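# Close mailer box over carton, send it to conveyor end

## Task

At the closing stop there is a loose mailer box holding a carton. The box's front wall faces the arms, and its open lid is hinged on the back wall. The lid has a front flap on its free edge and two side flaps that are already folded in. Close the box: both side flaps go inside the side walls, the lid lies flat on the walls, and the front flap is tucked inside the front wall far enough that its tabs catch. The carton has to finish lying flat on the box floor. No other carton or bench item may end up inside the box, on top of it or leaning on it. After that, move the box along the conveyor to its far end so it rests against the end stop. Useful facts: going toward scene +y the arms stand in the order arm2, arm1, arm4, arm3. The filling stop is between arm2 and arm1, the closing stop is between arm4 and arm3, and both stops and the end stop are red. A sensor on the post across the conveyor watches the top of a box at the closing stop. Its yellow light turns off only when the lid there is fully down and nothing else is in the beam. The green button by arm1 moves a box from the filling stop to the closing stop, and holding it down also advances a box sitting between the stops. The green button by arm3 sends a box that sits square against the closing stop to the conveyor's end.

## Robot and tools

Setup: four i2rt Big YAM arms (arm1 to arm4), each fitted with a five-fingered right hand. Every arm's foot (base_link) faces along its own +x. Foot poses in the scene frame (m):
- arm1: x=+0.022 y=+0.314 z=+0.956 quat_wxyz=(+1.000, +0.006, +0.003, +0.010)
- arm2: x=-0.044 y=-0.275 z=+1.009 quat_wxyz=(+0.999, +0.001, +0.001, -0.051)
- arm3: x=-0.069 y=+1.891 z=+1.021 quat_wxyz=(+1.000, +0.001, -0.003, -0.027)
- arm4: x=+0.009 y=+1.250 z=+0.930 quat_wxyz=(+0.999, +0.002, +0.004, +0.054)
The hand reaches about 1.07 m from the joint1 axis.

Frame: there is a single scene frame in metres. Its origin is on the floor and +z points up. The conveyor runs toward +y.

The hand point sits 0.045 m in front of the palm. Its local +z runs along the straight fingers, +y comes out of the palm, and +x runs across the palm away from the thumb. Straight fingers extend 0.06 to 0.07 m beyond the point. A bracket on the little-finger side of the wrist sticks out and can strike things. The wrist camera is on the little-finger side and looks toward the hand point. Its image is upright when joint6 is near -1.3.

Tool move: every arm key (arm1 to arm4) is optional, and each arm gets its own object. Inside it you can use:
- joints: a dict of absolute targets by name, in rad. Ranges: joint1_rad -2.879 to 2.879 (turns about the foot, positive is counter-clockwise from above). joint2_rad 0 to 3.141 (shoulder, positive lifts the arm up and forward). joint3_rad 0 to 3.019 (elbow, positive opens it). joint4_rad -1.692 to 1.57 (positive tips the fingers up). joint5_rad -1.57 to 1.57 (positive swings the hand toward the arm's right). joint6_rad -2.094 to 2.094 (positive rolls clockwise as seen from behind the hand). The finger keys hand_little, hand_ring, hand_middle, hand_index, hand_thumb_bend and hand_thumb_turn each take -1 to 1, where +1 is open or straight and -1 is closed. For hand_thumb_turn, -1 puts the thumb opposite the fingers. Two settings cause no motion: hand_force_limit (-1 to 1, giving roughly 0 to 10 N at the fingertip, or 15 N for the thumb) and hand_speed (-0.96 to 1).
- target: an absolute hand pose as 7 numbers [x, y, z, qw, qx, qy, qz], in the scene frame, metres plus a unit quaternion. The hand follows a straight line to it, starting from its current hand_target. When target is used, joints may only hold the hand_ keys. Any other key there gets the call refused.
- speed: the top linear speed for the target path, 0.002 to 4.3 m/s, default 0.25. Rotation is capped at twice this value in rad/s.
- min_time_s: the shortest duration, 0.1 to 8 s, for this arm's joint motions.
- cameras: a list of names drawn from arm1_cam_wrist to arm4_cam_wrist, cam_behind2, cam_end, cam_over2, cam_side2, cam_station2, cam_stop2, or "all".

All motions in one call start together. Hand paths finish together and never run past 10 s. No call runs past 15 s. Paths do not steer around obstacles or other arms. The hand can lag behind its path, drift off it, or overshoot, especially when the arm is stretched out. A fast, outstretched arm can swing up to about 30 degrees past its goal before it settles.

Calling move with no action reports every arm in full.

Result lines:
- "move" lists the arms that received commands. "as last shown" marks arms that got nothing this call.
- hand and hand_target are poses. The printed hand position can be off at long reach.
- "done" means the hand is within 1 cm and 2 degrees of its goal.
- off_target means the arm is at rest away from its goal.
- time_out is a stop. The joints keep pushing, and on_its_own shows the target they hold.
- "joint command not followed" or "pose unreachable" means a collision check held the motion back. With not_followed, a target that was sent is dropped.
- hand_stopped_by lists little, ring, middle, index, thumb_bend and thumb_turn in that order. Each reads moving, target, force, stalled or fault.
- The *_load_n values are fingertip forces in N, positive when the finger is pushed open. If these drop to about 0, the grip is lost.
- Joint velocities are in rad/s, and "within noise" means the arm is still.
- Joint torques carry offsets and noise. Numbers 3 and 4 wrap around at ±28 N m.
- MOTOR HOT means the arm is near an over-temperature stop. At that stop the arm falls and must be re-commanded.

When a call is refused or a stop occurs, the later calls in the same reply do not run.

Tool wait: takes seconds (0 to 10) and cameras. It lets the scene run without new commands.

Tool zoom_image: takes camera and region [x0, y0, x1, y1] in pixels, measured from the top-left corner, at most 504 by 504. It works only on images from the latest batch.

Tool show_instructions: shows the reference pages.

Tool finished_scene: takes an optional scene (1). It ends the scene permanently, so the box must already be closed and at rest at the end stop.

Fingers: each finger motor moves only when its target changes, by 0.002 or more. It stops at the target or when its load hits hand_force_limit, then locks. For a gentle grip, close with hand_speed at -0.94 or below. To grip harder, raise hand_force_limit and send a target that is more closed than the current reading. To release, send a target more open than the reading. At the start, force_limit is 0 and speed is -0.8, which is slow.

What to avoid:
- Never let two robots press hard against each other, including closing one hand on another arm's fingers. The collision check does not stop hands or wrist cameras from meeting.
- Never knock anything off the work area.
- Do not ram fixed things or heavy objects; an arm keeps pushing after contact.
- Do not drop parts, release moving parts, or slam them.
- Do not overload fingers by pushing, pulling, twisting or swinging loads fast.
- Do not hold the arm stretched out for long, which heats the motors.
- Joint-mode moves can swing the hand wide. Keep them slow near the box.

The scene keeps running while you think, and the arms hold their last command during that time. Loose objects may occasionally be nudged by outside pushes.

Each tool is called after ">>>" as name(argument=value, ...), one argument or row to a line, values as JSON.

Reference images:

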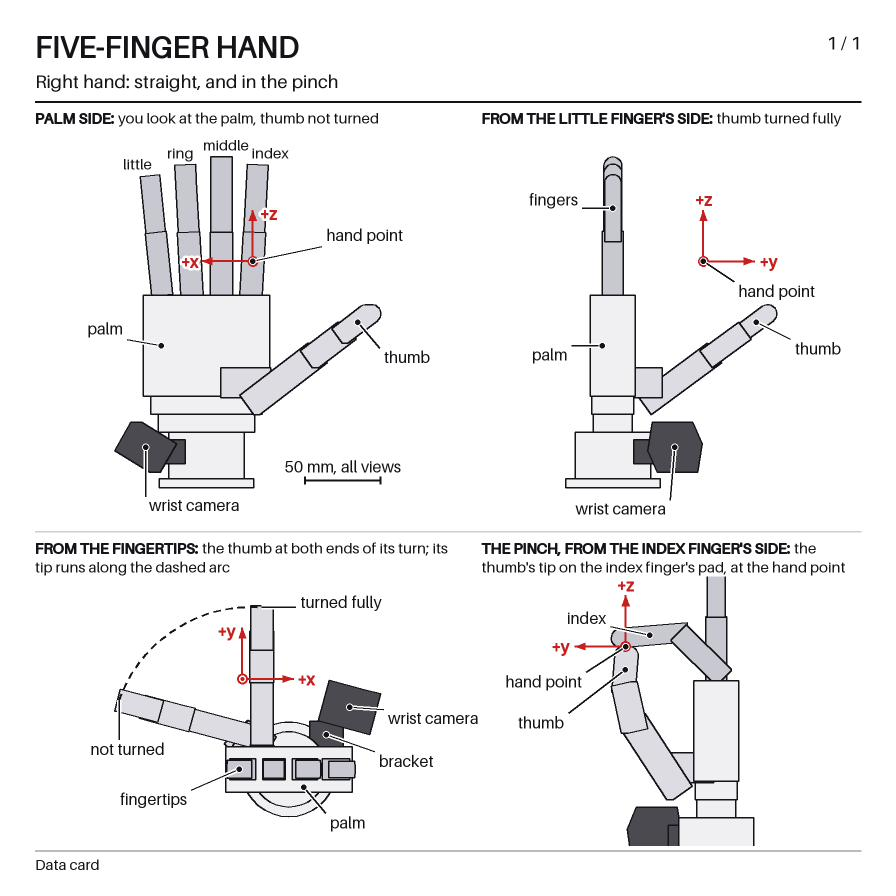

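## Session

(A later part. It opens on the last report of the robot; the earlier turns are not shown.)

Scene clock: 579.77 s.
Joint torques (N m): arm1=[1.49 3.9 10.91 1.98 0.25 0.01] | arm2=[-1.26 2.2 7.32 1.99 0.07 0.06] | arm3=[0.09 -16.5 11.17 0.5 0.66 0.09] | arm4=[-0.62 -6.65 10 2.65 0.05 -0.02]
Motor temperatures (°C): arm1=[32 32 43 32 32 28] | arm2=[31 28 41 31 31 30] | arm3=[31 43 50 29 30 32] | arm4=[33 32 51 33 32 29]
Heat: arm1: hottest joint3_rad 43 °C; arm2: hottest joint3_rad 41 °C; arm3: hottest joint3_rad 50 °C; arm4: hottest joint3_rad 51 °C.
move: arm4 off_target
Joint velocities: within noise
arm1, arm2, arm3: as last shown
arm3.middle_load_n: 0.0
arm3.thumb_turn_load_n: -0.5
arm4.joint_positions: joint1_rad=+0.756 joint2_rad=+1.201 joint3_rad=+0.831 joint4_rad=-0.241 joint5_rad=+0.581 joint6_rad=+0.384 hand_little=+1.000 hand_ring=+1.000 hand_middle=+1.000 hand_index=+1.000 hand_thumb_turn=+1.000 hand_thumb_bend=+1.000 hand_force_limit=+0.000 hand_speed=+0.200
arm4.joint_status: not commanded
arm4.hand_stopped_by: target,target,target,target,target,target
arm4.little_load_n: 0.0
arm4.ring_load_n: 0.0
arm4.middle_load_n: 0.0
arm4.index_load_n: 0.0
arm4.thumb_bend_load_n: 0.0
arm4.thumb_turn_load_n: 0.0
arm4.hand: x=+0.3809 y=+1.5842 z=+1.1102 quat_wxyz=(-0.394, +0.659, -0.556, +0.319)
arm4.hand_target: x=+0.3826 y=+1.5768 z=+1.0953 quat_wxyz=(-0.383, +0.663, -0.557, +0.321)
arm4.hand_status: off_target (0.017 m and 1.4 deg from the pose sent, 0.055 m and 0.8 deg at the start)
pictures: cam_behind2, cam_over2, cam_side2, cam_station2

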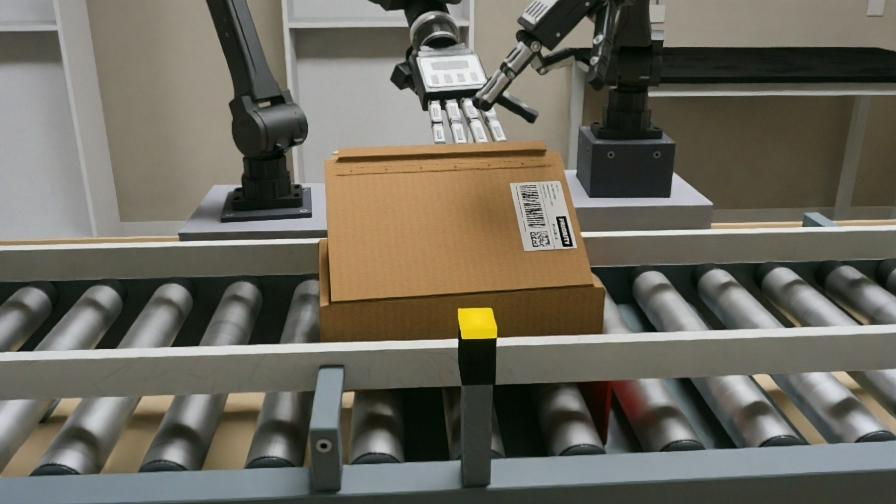

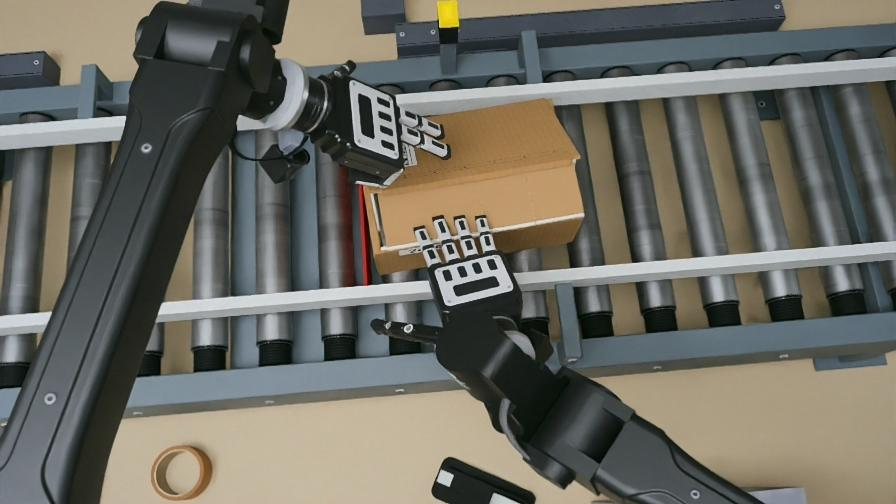

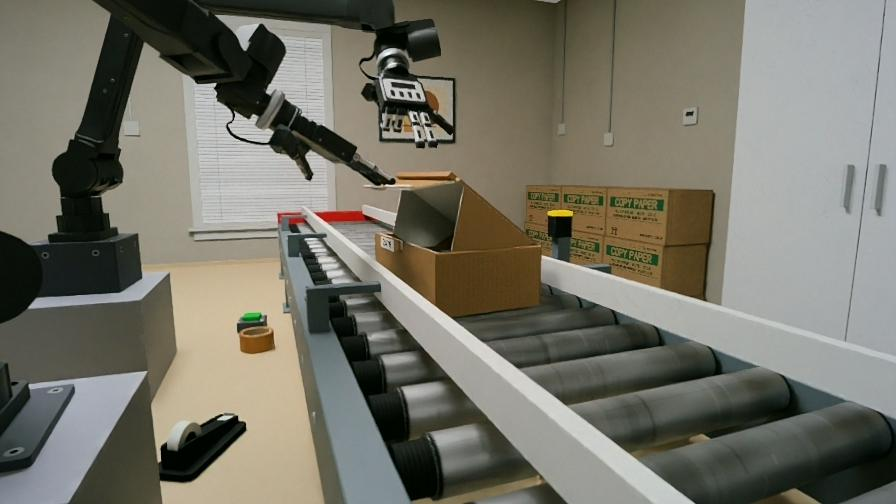

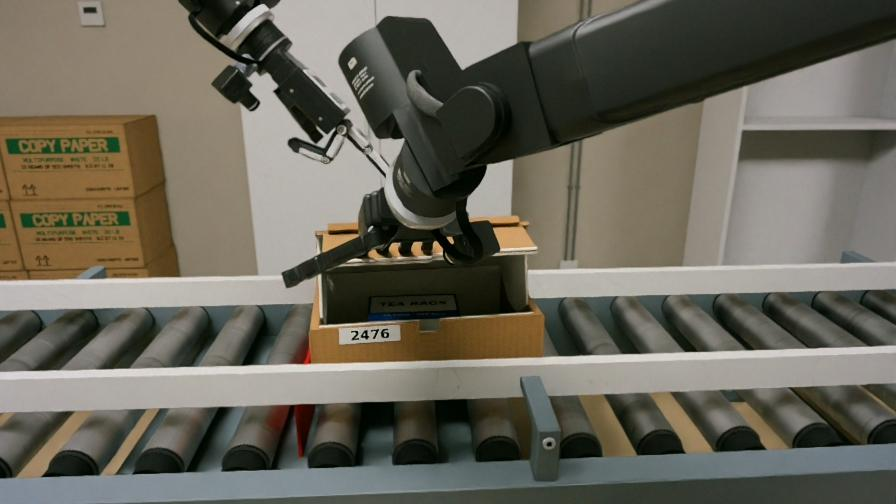

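>>> move(
  arm4={"target": [0.387, 1.575, 1.068, 0.3831, -0.6635, 0.5567, -0.3214], "speed": 0.08},
  cameras=["cam_side2", "cam_station2", "cam_over2"],
)

>>> zoom_image(
  camera="cam_side2",
  region=[350, 130, 560, 330],
)

>>> zoom_image(
  camera="cam_over2",
  region=[340, 80, 620, 300],
)

Scene clock: 586.90 s.
Joint torques (N m): arm1=[1.49 3.84 10.91 1.96 0.25 0.01] | arm2=[-0.38 1.79 7.28 1.88 0.04 0.06] | arm3=[0.15 -16.5 11.15 0.51 0.66 0.1] | arm4=[-0.56 -6.65 9.37 2.5 0.03 -0.01]
Motor temperatures (°C): arm1=[32 32 43 32 32 28] | arm2=[31 28 41 31 31 30] | arm3=[31 43 51 29 30 32] | arm4=[33 32 51 33 32 29]
Heat: arm1: hottest joint3_rad 43 °C; arm2: hottest joint3_rad 41 °C; arm3: hottest joint3_rad 51 °C; arm4: hottest joint3_rad 51 °C.
move: arm4 off_target
Joint velocities: within noise
arm1, arm2, arm3: as last shown
arm3.thumb_turn_load_n: 0.0
arm4.joint_positions: joint1_rad=+0.745 joint2_rad=+1.237 joint3_rad=+0.788 joint4_rad=-0.147 joint5_rad=+0.571 joint6_rad=+0.376 hand_little=+1.000 hand_ring=+1.000 hand_middle=+1.000 hand_index=+1.000 hand_thumb_turn=+1.000 hand_thumb_bend=+1.000 hand_force_limit=+0.000 hand_speed=+0.200
arm4.joint_status: not commanded
arm4.hand_stopped_by: target,target,target,target,target,target
arm4.little_load_n: 0.0
arm4.ring_load_n: 0.0
arm4.middle_load_n: 0.0
arm4.index_load_n: 0.0
arm4.thumb_bend_load_n: 0.0
arm4.thumb_turn_load_n: 0.0
arm4.hand: x=+0.3865 y=+1.5844 z=+1.0873 quat_wxyz=(-0.399, +0.656, -0.556, +0.319)
arm4.hand_target: x=+0.3864 y=+1.5748 z=+1.0684 quat_wxyz=(-0.383, +0.663, -0.557, +0.321)
arm4.hand_status: off_target (0.022 m and 2.1 deg from the pose sent, 0.044 m and 1.4 deg at the start)
pictures: cam_over2, cam_side2, cam_station2

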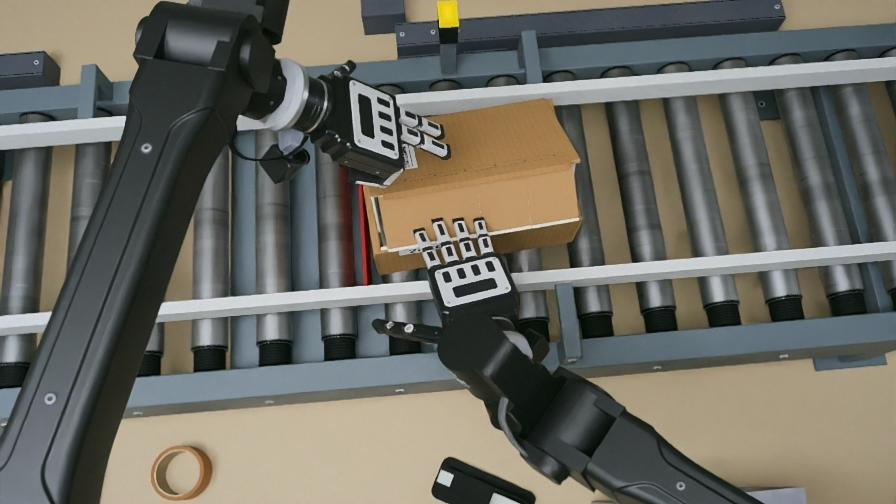

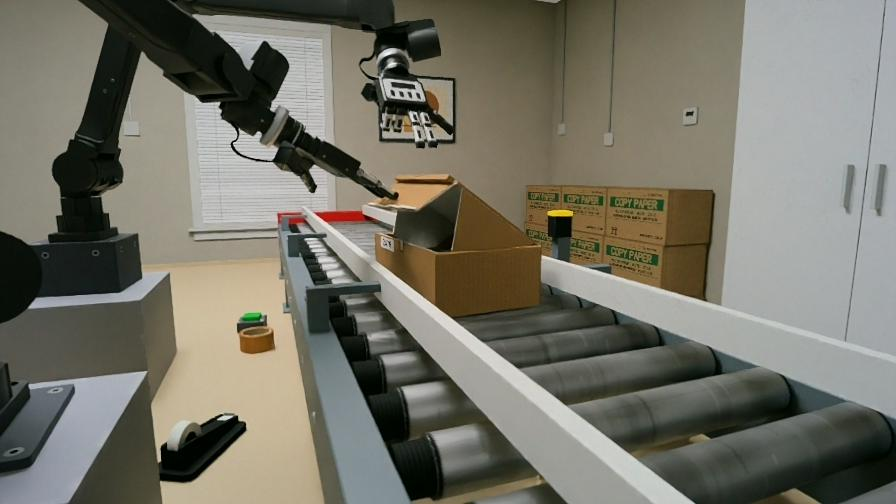

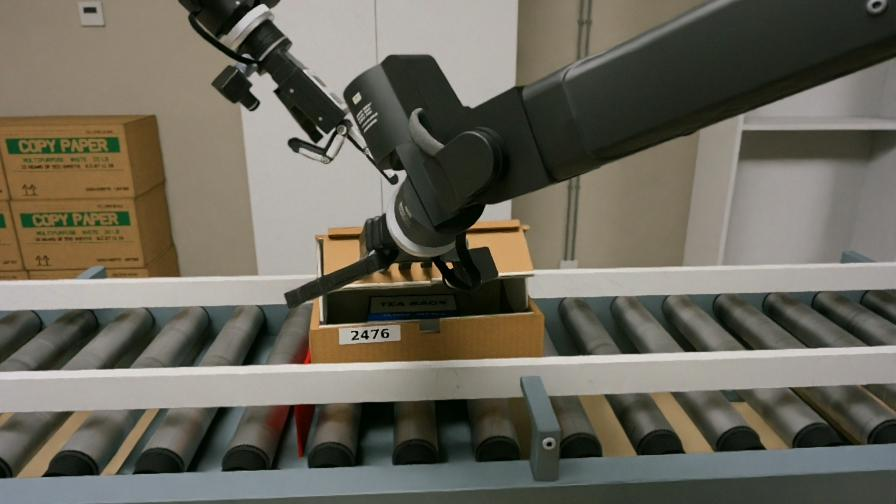

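Scaled by 2.400 from the camera's image (finer frame: 1280x720).

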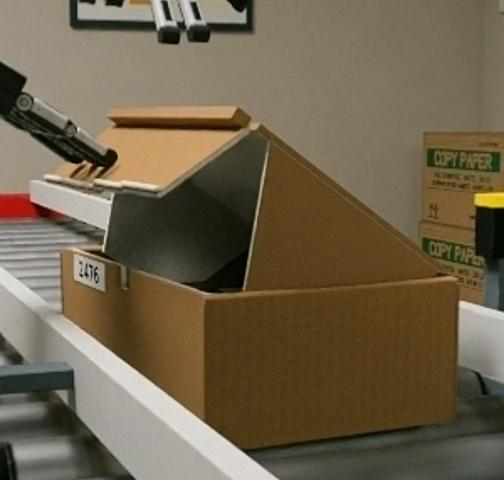

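Scaled by 1.800 from the camera's image (finer frame: 1280x720).

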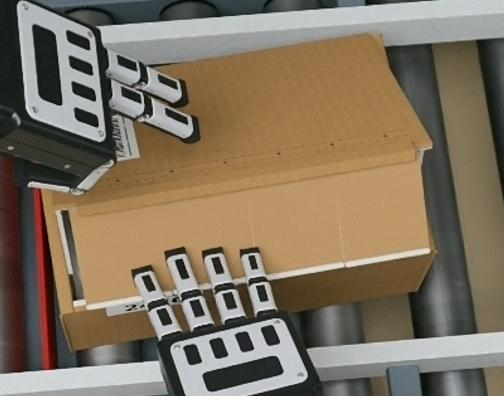

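>>> move(
  arm4={"target": [0.415, 1.573, 1.050, 0.3831, -0.6635, 0.5567, -0.3214], "speed": 0.08},
  cameras=["cam_side2", "cam_station2", "cam_over2"],
)

>>> zoom_image(
  camera="cam_side2",
  region=[350, 130, 560, 330],
)

>>> zoom_image(
  camera="cam_over2",
  region=[340, 80, 620, 300],
)

Scene clock: 591.93 s.
Joint torques (N m): arm1=[1.55 3.9 10.92 1.98 0.25 0.01] | arm2=[-0.73 1.9 7.42 1.99 0.03 0] | arm3=[0.15 -16.5 11.17 0.5 0.66 0.1] | arm4=[-0.79 -7.71 10.04 2.65 0.11 -0.02]
Motor temperatures (°C): arm1=[32 32 43 32 31 28] | arm2=[31 28 41 31 31 30] | arm3=[31 44 51 29 30 32] | arm4=[33 32 50 33 32 29]
Heat: arm1: hottest joint3_rad 43 °C; arm2: hottest joint3_rad 41 °C; arm3: hottest joint3_rad 51 °C; arm4: hottest joint3_rad 50 °C.
move: arm4 off_target
Joint velocities: within noise
arm1, arm2, arm3: as last shown
arm3.thumb_turn_load_n: -0.5
arm4.joint_positions: joint1_rad=+0.689 joint2_rad=+1.316 joint3_rad=+0.788 joint4_rad=-0.062 joint5_rad=+0.521 joint6_rad=+0.337 hand_little=+1.000 hand_ring=+1.000 hand_middle=+1.000 hand_index=+1.000 hand_thumb_turn=+1.000 hand_thumb_bend=+1.000 hand_force_limit=+0.000 hand_speed=+0.200
arm4.joint_status: not commanded
arm4.hand_stopped_by: target,target,target,target,target,target
arm4.little_load_n: 0.0
arm4.ring_load_n: 0.0
arm4.middle_load_n: 0.0
arm4.index_load_n: 0.0
arm4.thumb_bend_load_n: 0.0
arm4.thumb_turn_load_n: 0.0
arm4.hand: x=+0.4109 y=+1.5813 z=+1.0624 quat_wxyz=(-0.394, +0.661, -0.555, +0.317)
arm4.hand_target: x=+0.4145 y=+1.5729 z=+1.0502 quat_wxyz=(-0.383, +0.663, -0.557, +0.321)
arm4.hand_status: off_target (0.015 m and 1.3 deg from the pose sent, 0.048 m and 2.1 deg at the start)
pictures: cam_over2, cam_side2, cam_station2

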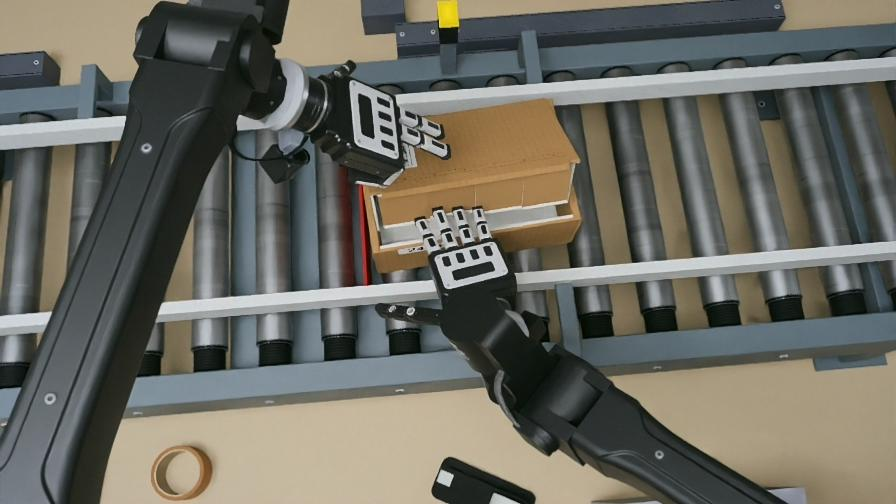

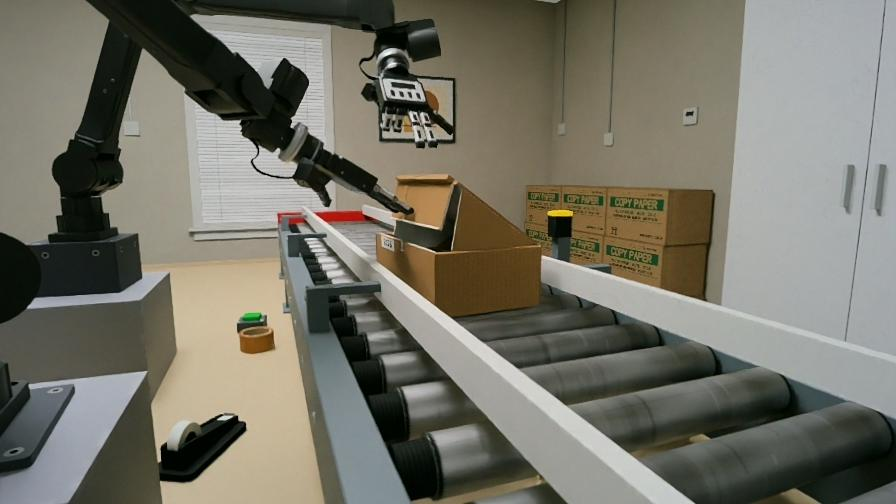

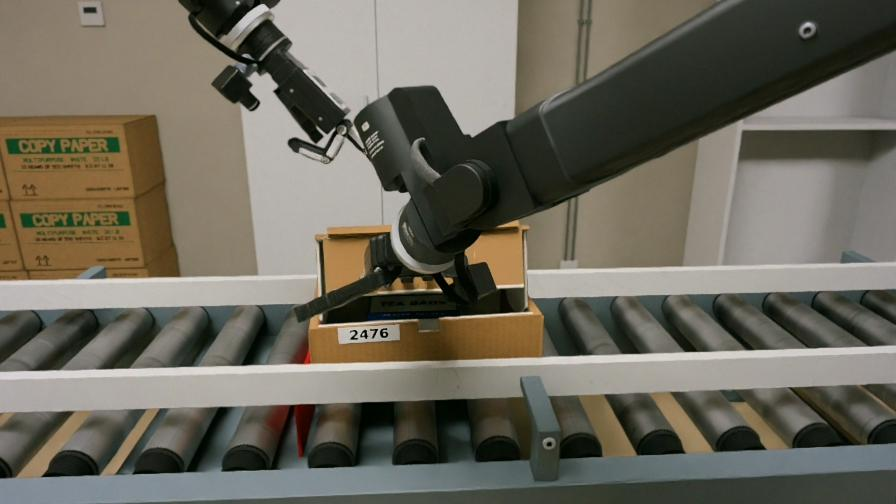

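Scaled by 2.400 from the camera's image (finer frame: 1280x720).

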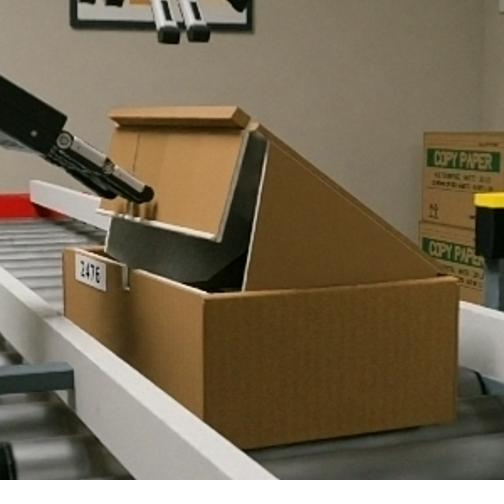

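Scaled by 1.800 from the camera's image (finer frame: 1280x720).

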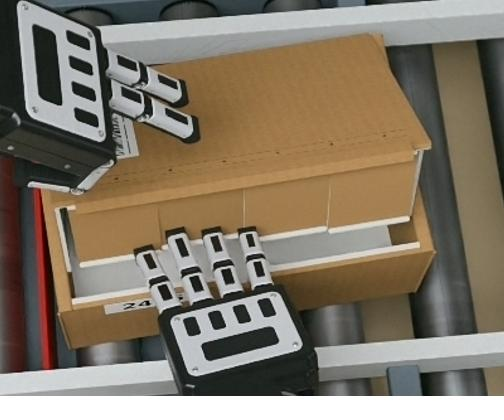

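>>> move(
  arm4={"target": [0.438, 1.573, 1.046, 0.3831, -0.6635, 0.5567, -0.3214], "speed": 0.08},
  arm3={"target": [0.565, 1.63, 1.165, 0.0, 0.0, 0.9239, -0.3827], "speed": 0.08},
  cameras=["cam_side2", "cam_station2", "cam_over2", "cam_behind2"],
)

>>> zoom_image(
  camera="cam_side2",
  region=[350, 130, 560, 330],
)

>>> zoom_image(
  camera="cam_over2",
  region=[340, 80, 620, 300],
)

Scene clock: 605.37 s.
Joint torques (N m): arm1=[1.49 3.84 10.91 1.98 0.25 0.01] | arm2=[-1.14 2.02 7.24 1.89 0.01 0.1] | arm3=[0.26 -17.55 8.36 1.46 0.68 0.12] | arm4=[-1.08 -7.59 12.93 2.39 0.17 -0.03]
Motor temperatures (°C): arm1=[32 32 43 32 31 28] | arm2=[31 28 41 31 31 30] | arm3=[31 44 51 29 30 32] | arm4=[33 32 49 33 32 29]
Heat: arm1: hottest joint3_rad 43 °C; arm2: hottest joint3_rad 41 °C; arm3: hottest joint3_rad 51 °C; arm4: hottest joint3_rad 49 °C.
move: arm3 done; arm4 off_target
Joint velocities: within noise
arm1, arm2: as last shown
arm1.index_load_n: -0.5
arm3.joint_positions: joint1_rad=-0.220 joint2_rad=+1.967 joint3_rad=+1.804 joint4_rad=-1.174 joint5_rad=+0.752 joint6_rad=+1.191 hand_little=-1.000 hand_ring=-1.000 hand_middle=+1.000 hand_index=+1.000 hand_thumb_turn=+1.000 hand_thumb_bend=+1.000 hand_force_limit=+0.000 hand_speed=+0.000
arm3.joint_status: not commanded
arm3.hand_stopped_by: target,target,target,target,target,target
arm3.little_load_n: 0.0
arm3.ring_load_n: 0.0
arm3.middle_load_n: 0.0
arm3.index_load_n: 0.0
arm3.thumb_bend_load_n: 0.0
arm3.thumb_turn_load_n: -0.5
arm3.hand: x=+0.5565 y=+1.6272 z=+1.1618 quat_wxyz=(+0.012, +0.005, -0.925, +0.379)
arm3.hand_target: x=+0.5649 y=+1.6302 z=+1.1650 quat_wxyz=(+0.000, +0.000, -0.924, +0.383)
arm3.hand_status: done (0.009 m and 1.5 deg from the pose sent, 0.036 m and 1.7 deg at the start)
arm4.joint_positions: joint1_rad=+0.652 joint2_rad=+1.360 joint3_rad=+0.788 joint4_rad=-0.026 joint5_rad=+0.485 joint6_rad=+0.311 hand_little=+1.000 hand_ring=+1.000 hand_middle=+1.000 hand_index=+1.000 hand_thumb_turn=+1.000 hand_thumb_bend=+1.000 hand_force_limit=+0.000 hand_speed=+0.200
arm4.joint_status: not commanded
arm4.hand_stopped_by: target,target,target,target,target,target
arm4.little_load_n: 0.0
arm4.ring_load_n: 0.0
arm4.middle_load_n: 0.0
arm4.index_load_n: 0.0
arm4.thumb_bend_load_n: 0.0
arm4.thumb_turn_load_n: 0.0
arm4.hand: x=+0.4238 y=+1.5752 z=+1.0457 quat_wxyz=(-0.386, +0.667, -0.554, +0.315)
arm4.hand_target: x=+0.4375 y=+1.5725 z=+1.0460 quat_wxyz=(-0.383, +0.663, -0.557, +0.321)
arm4.hand_status: off_target (0.014 m and 1.0 deg from the pose sent, 0.033 m and 1.3 deg at the start)
pictures: cam_behind2, cam_over2, cam_side2, cam_station2

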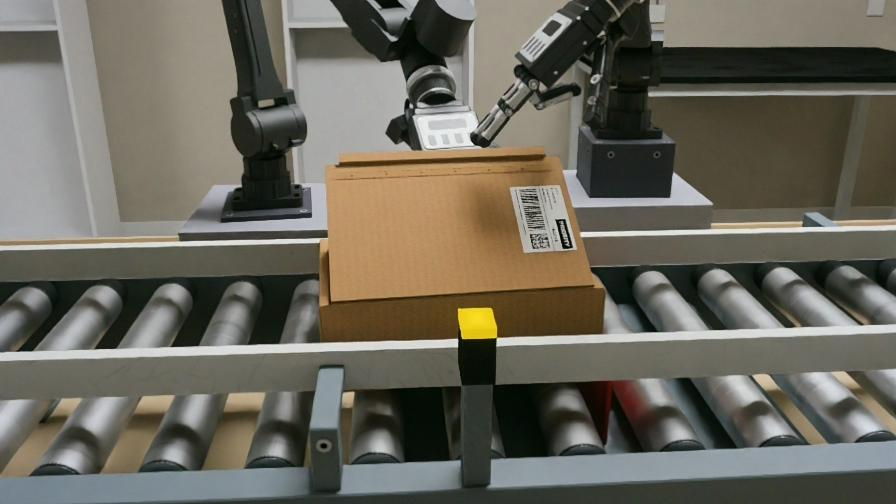

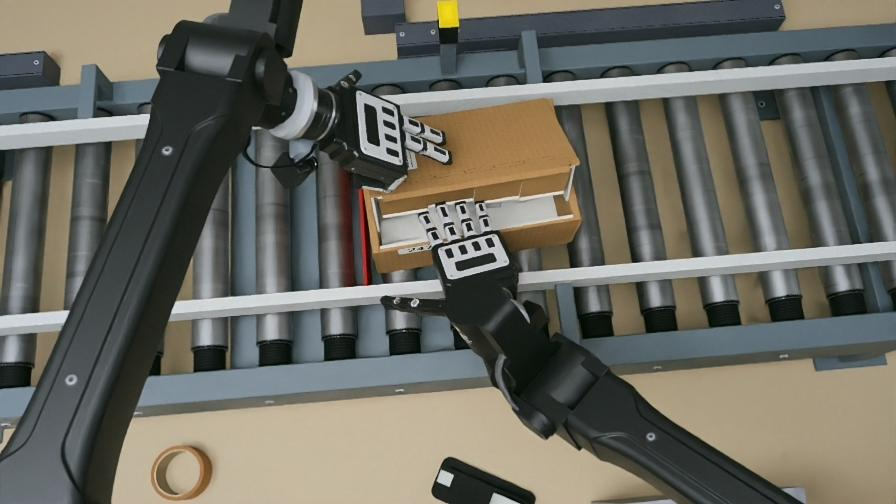

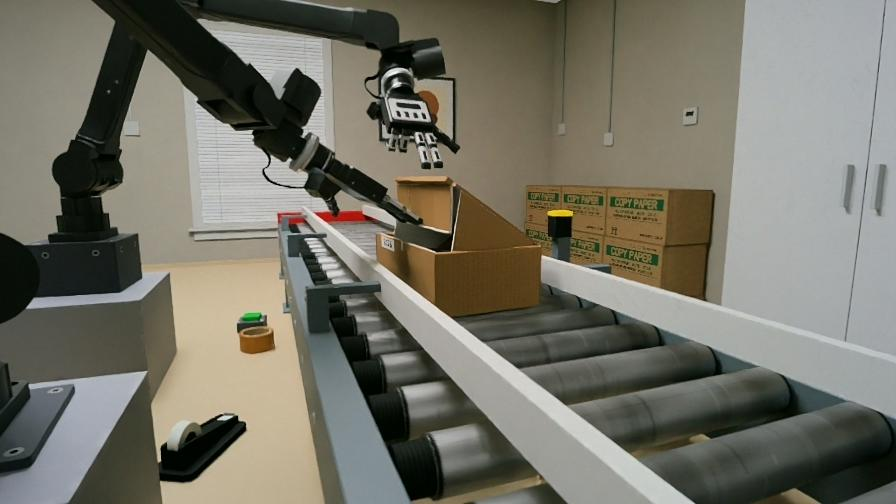

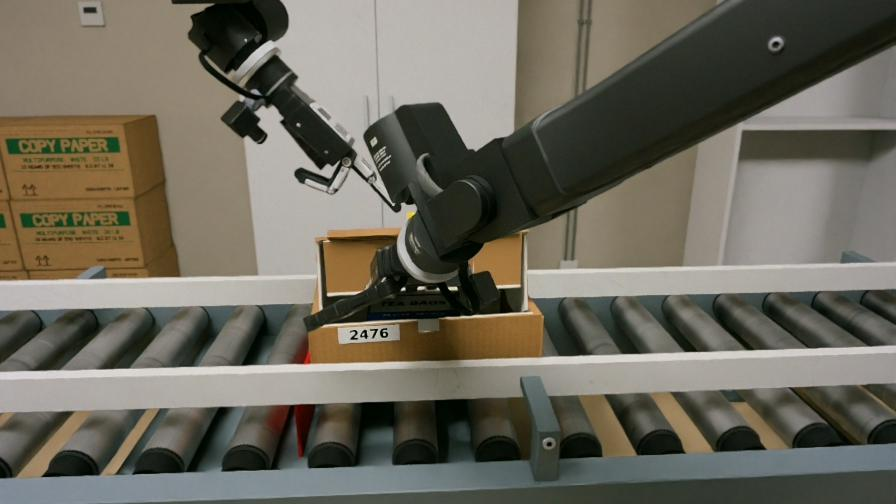

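Scaled by 2.400 from the camera's image (finer frame: 1280x720).

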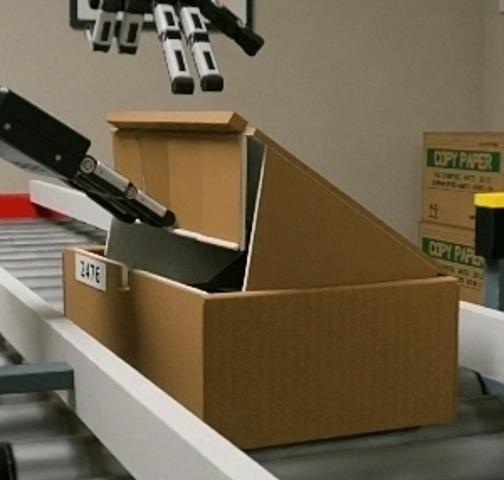

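Scaled by 1.800 from the camera's image (finer frame: 1280x720).

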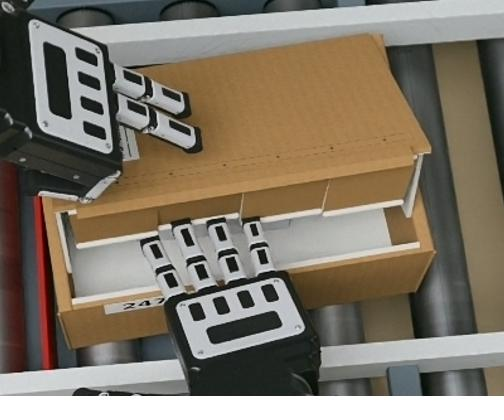

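>>> move(
  arm3={"target": [0.56, 1.625, 1.13, 0.0, 0.0, 0.9239, -0.3827], "speed": 0.06},
  cameras=["cam_side2", "cam_station2", "cam_over2", "cam_behind2"],
)

>>> zoom_image(
  camera="cam_side2",
  region=[350, 130, 560, 330],
)

>>> zoom_image(
  camera="cam_over2",
  region=[340, 80, 620, 300],
)

Scene clock: 611.43 s.
Joint torques (N m): arm1=[1.49 3.84 10.91 1.96 0.25 0.01] | arm2=[-1.26 1.79 7.28 1.78 0.02 0] | arm3=[-0.44 -16.85 8.1 1.51 0.58 -0.01] | arm4=[-1.14 -7.65 12.93 2.39 0.17 -0.02]
Motor temperatures (°C): arm1=[32 32 43 32 31 28] | arm2=[31 28 41 31 31 30] | arm3=[31 44 51 29 30 32] | arm4=[33 32 50 33 32 29]
Heat: arm1: hottest joint3_rad 43 °C; arm2: hottest joint3_rad 41 °C; arm3: hottest joint3_rad 51 °C; arm4: hottest joint3_rad 50 °C.
move: arm3 done
Joint velocities: within noise
arm1, arm2, arm4: as last shown
arm1.index_load_n: 0.0
arm2.index_load_n: -0.5
arm3.joint_positions: joint1_rad=-0.220 joint2_rad=+1.969 joint3_rad=+1.725 joint4_rad=-1.076 joint5_rad=+0.752 joint6_rad=+1.191 hand_little=-1.000 hand_ring=-1.000 hand_middle=+1.000 hand_index=+1.000 hand_thumb_turn=+1.000 hand_thumb_bend=+1.000 hand_force_limit=+0.000 hand_speed=+0.000
arm3.joint_status: not commanded
arm3.hand_stopped_by: target,target,target,target,target,target
arm3.little_load_n: 0.0
arm3.ring_load_n: 0.0
arm3.middle_load_n: 0.0
arm3.index_load_n: 0.0
arm3.thumb_bend_load_n: 0.0
arm3.thumb_turn_load_n: -0.5
arm3.hand: x=+0.5555 y=+1.6277 z=+1.1325 quat_wxyz=(+0.004, +0.002, -0.924, +0.381)
arm3.hand_target: x=+0.5599 y=+1.6252 z=+1.1301 quat_wxyz=(+0.000, +0.000, -0.924, +0.383)
arm3.hand_status: done (0.006 m and 0.5 deg from the pose sent, 0.032 m and 1.5 deg at the start)
arm4.joint_positions: joint1_rad=+0.652 joint2_rad=+1.360 joint3_rad=+0.788 joint4_rad=-0.026 joint5_rad=+0.485 joint6_rad=+0.310 hand_little=+1.000 hand_ring=+1.000 hand_middle=+1.000 hand_index=+1.000 hand_thumb_turn=+1.000 hand_thumb_bend=+1.000 hand_force_limit=+0.000 hand_speed=+0.200
arm4.hand: x=+0.4238 y=+1.5751 z=+1.0457 quat_wxyz=(-0.386, +0.668, -0.554, +0.315)
arm4.hand_target: x=+0.4375 y=+1.5725 z=+1.0460 quat_wxyz=(-0.383, +0.664, -0.557, +0.321)
pictures: cam_behind2, cam_over2, cam_side2, cam_station2

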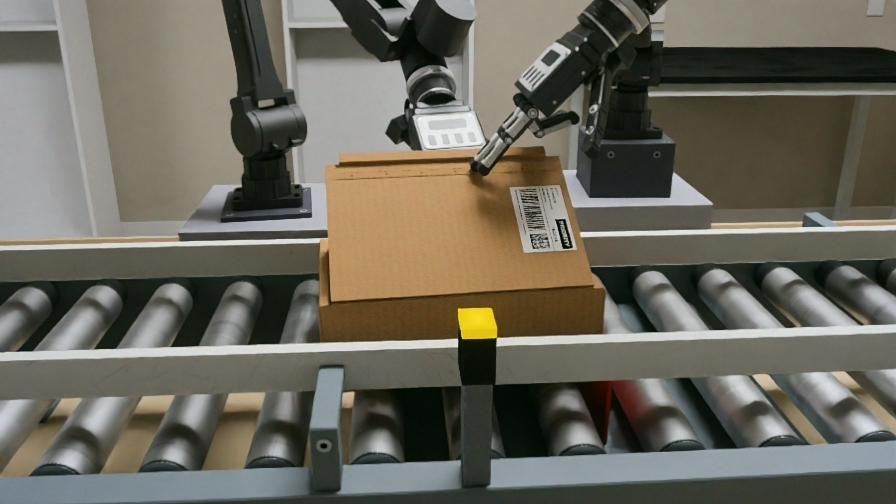

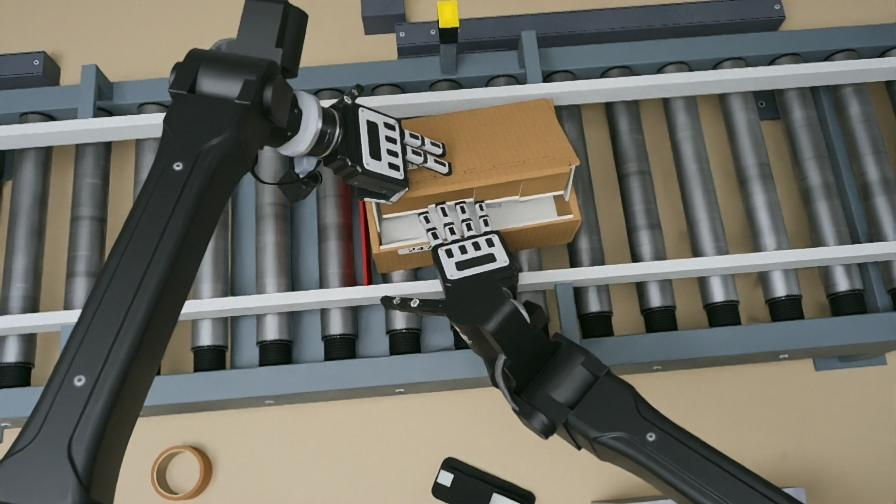

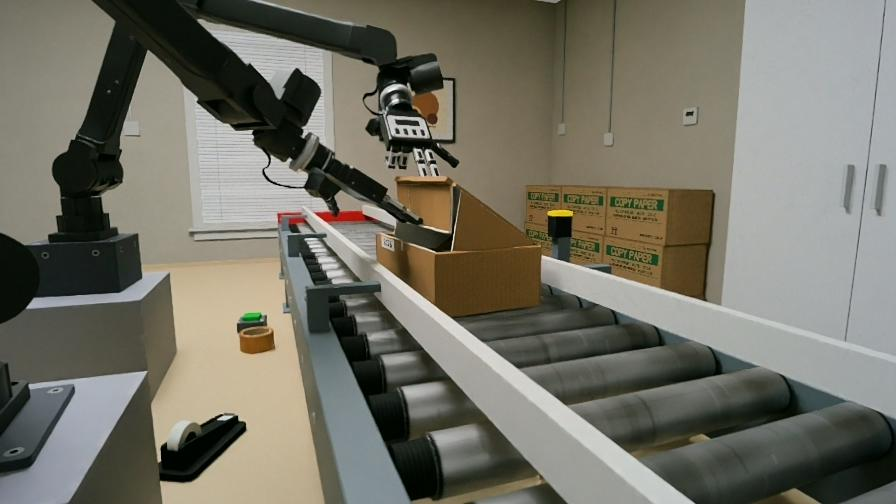

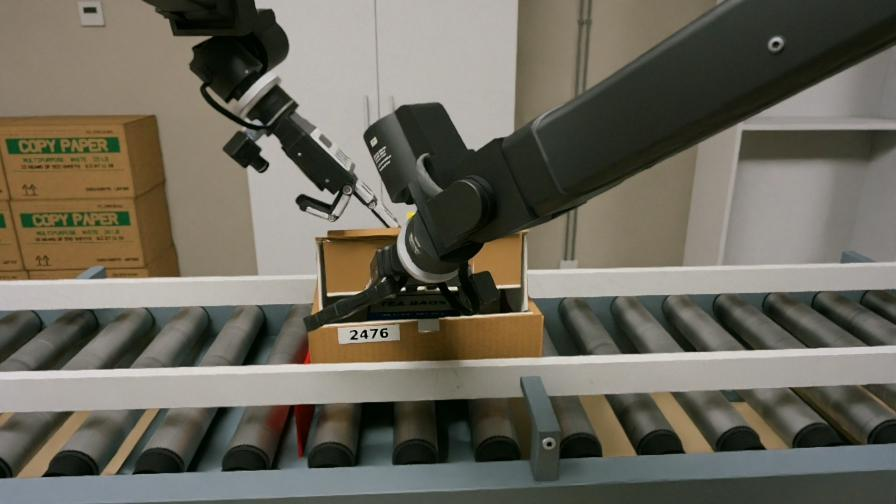

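Scaled by 2.400 from the camera's image (finer frame: 1280x720).

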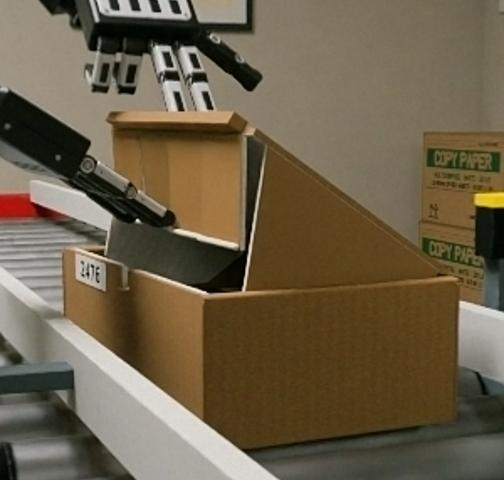

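Scaled by 1.800 from the camera's image (finer frame: 1280x720).

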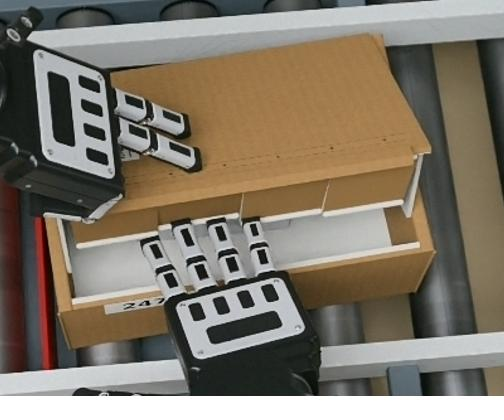

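>>> move(
  arm3={"target": [0.558, 1.625, 1.105, 0.0, 0.0, 0.9239, -0.3827], "speed": 0.05},
  cameras=["cam_side2", "cam_station2", "cam_over2", "cam_behind2"],
)

>>> zoom_image(
  camera="cam_side2",
  region=[350, 130, 560, 330],
)

>>> zoom_image(
  camera="cam_over2",
  region=[340, 80, 620, 300],
)

Scene clock: 616.47 s.
Joint torques (N m): arm1=[1.55 3.84 10.91 1.98 0.25 0.01] | arm2=[-0.15 1.96 7.51 1.85 0.04 0.04] | arm3=[-0.56 -15.97 7.64 1.52 0.5 -0.03] | arm4=[-1.03 -8.23 12.88 2.37 0.2 -0.02]
Motor temperatures (°C): arm1=[32 32 43 32 31 28] | arm2=[31 28 41 31 31 30] | arm3=[31 44 51 29 30 32] | arm4=[33 32 50 33 32 29]
Heat: arm1: hottest joint3_rad 43 °C; arm2: hottest joint3_rad 41 °C; arm3: hottest joint3_rad 51 °C; arm4: hottest joint3_rad 50 °C.
move: arm3 off_target
Joint velocities: within noise
arm1, arm2, arm4: as last shown
arm1.ring_load_n: 0.5
arm2.index_load_n: 0.0
arm3.joint_positions: joint1_rad=-0.220 joint2_rad=+1.970 joint3_rad=+1.683 joint4_rad=-1.014 joint5_rad=+0.754 joint6_rad=+1.191 hand_little=-1.000 hand_ring=-1.000 hand_middle=+1.000 hand_index=+1.000 hand_thumb_turn=+1.000 hand_thumb_bend=+1.000 hand_force_limit=+0.000 hand_speed=+0.000
arm3.joint_status: not commanded
arm3.hand_stopped_by: target,target,target,target,target,target
arm3.little_load_n: 0.0
arm3.ring_load_n: 0.0
arm3.middle_load_n: 0.0
arm3.index_load_n: 0.0
arm3.thumb_bend_load_n: 0.0
arm3.thumb_turn_load_n: 0.0
arm3.hand: x=+0.5561 y=+1.6271 z=+1.1176 quat_wxyz=(-0.004, -0.002, -0.923, +0.384)
arm3.hand_target: x=+0.5578 y=+1.6252 z=+1.1052 quat_wxyz=(+0.000, +0.000, -0.924, +0.383)
arm3.hand_status: off_target (0.013 m and 0.5 deg from the pose sent, 0.028 m and 0.5 deg at the start)
arm4.joint_positions: joint1_rad=+0.651 joint2_rad=+1.366 joint3_rad=+0.788 joint4_rad=-0.026 joint5_rad=+0.484 joint6_rad=+0.310 hand_little=+1.000 hand_ring=+1.000 hand_middle=+1.000 hand_index=+1.000 hand_thumb_turn=+1.000 hand_thumb_bend=+1.000 hand_force_limit=+0.000 hand_speed=+0.200
arm4.hand: x=+0.4239 y=+1.5749 z=+1.0426 quat_wxyz=(-0.383, +0.669, -0.554, +0.315)
arm4.hand_target: x=+0.4375 y=+1.5725 z=+1.0459 quat_wxyz=(-0.383, +0.664, -0.557, +0.321)
pictures: cam_behind2, cam_over2, cam_side2, cam_station2

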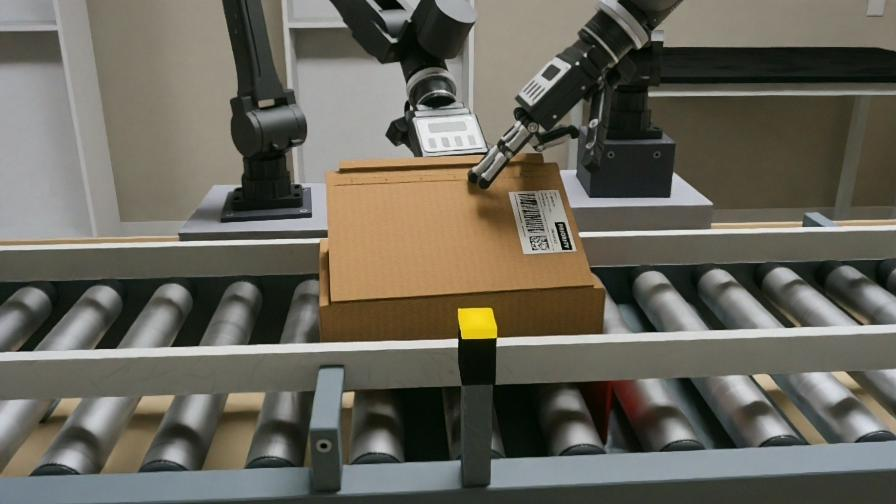

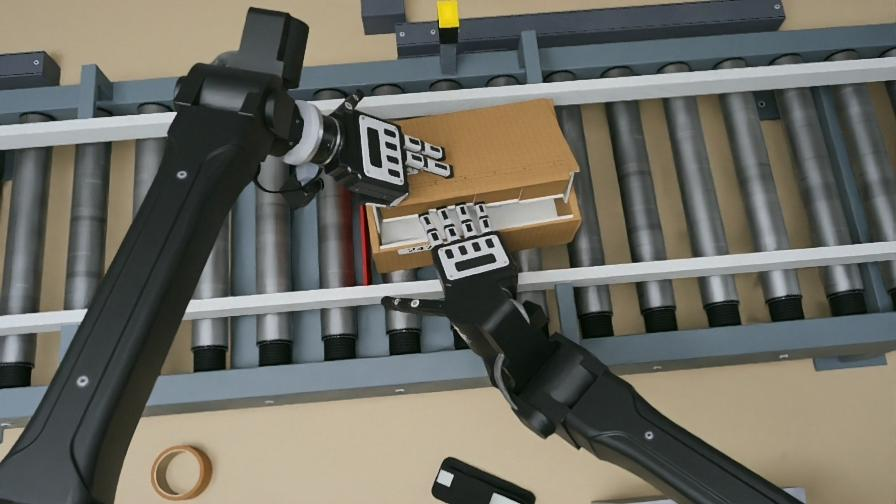

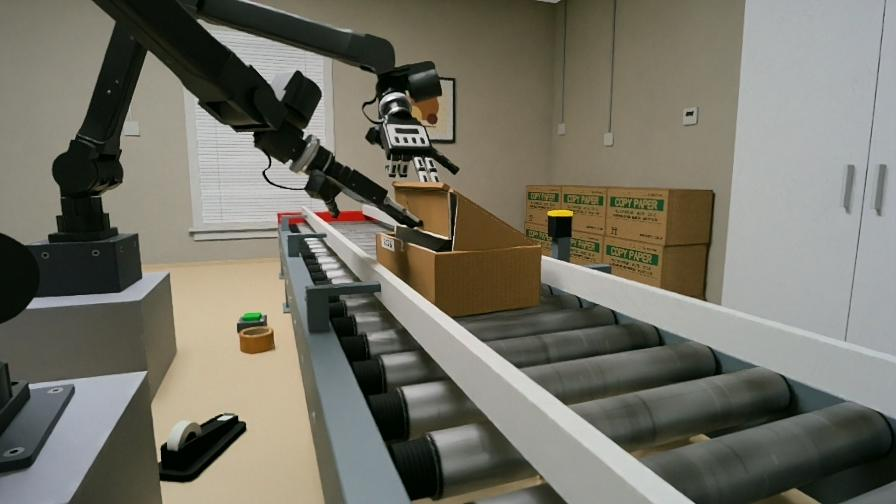

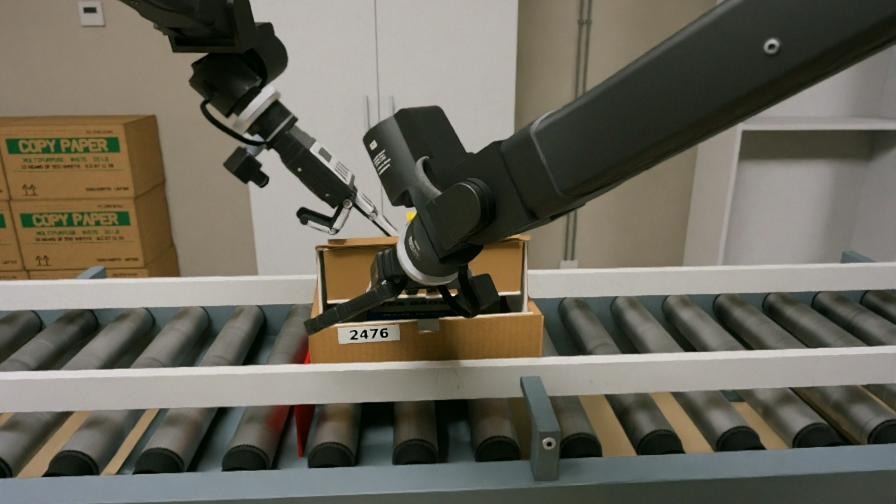

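Scaled by 2.400 from the camera's image (finer frame: 1280x720).

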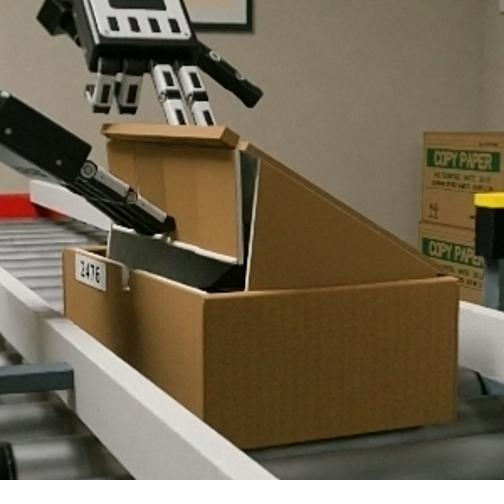

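Scaled by 1.800 from the camera's image (finer frame: 1280x720).

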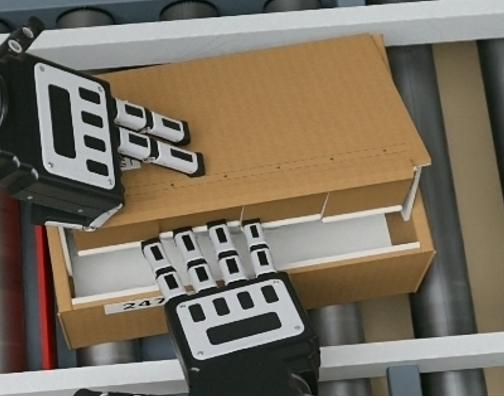

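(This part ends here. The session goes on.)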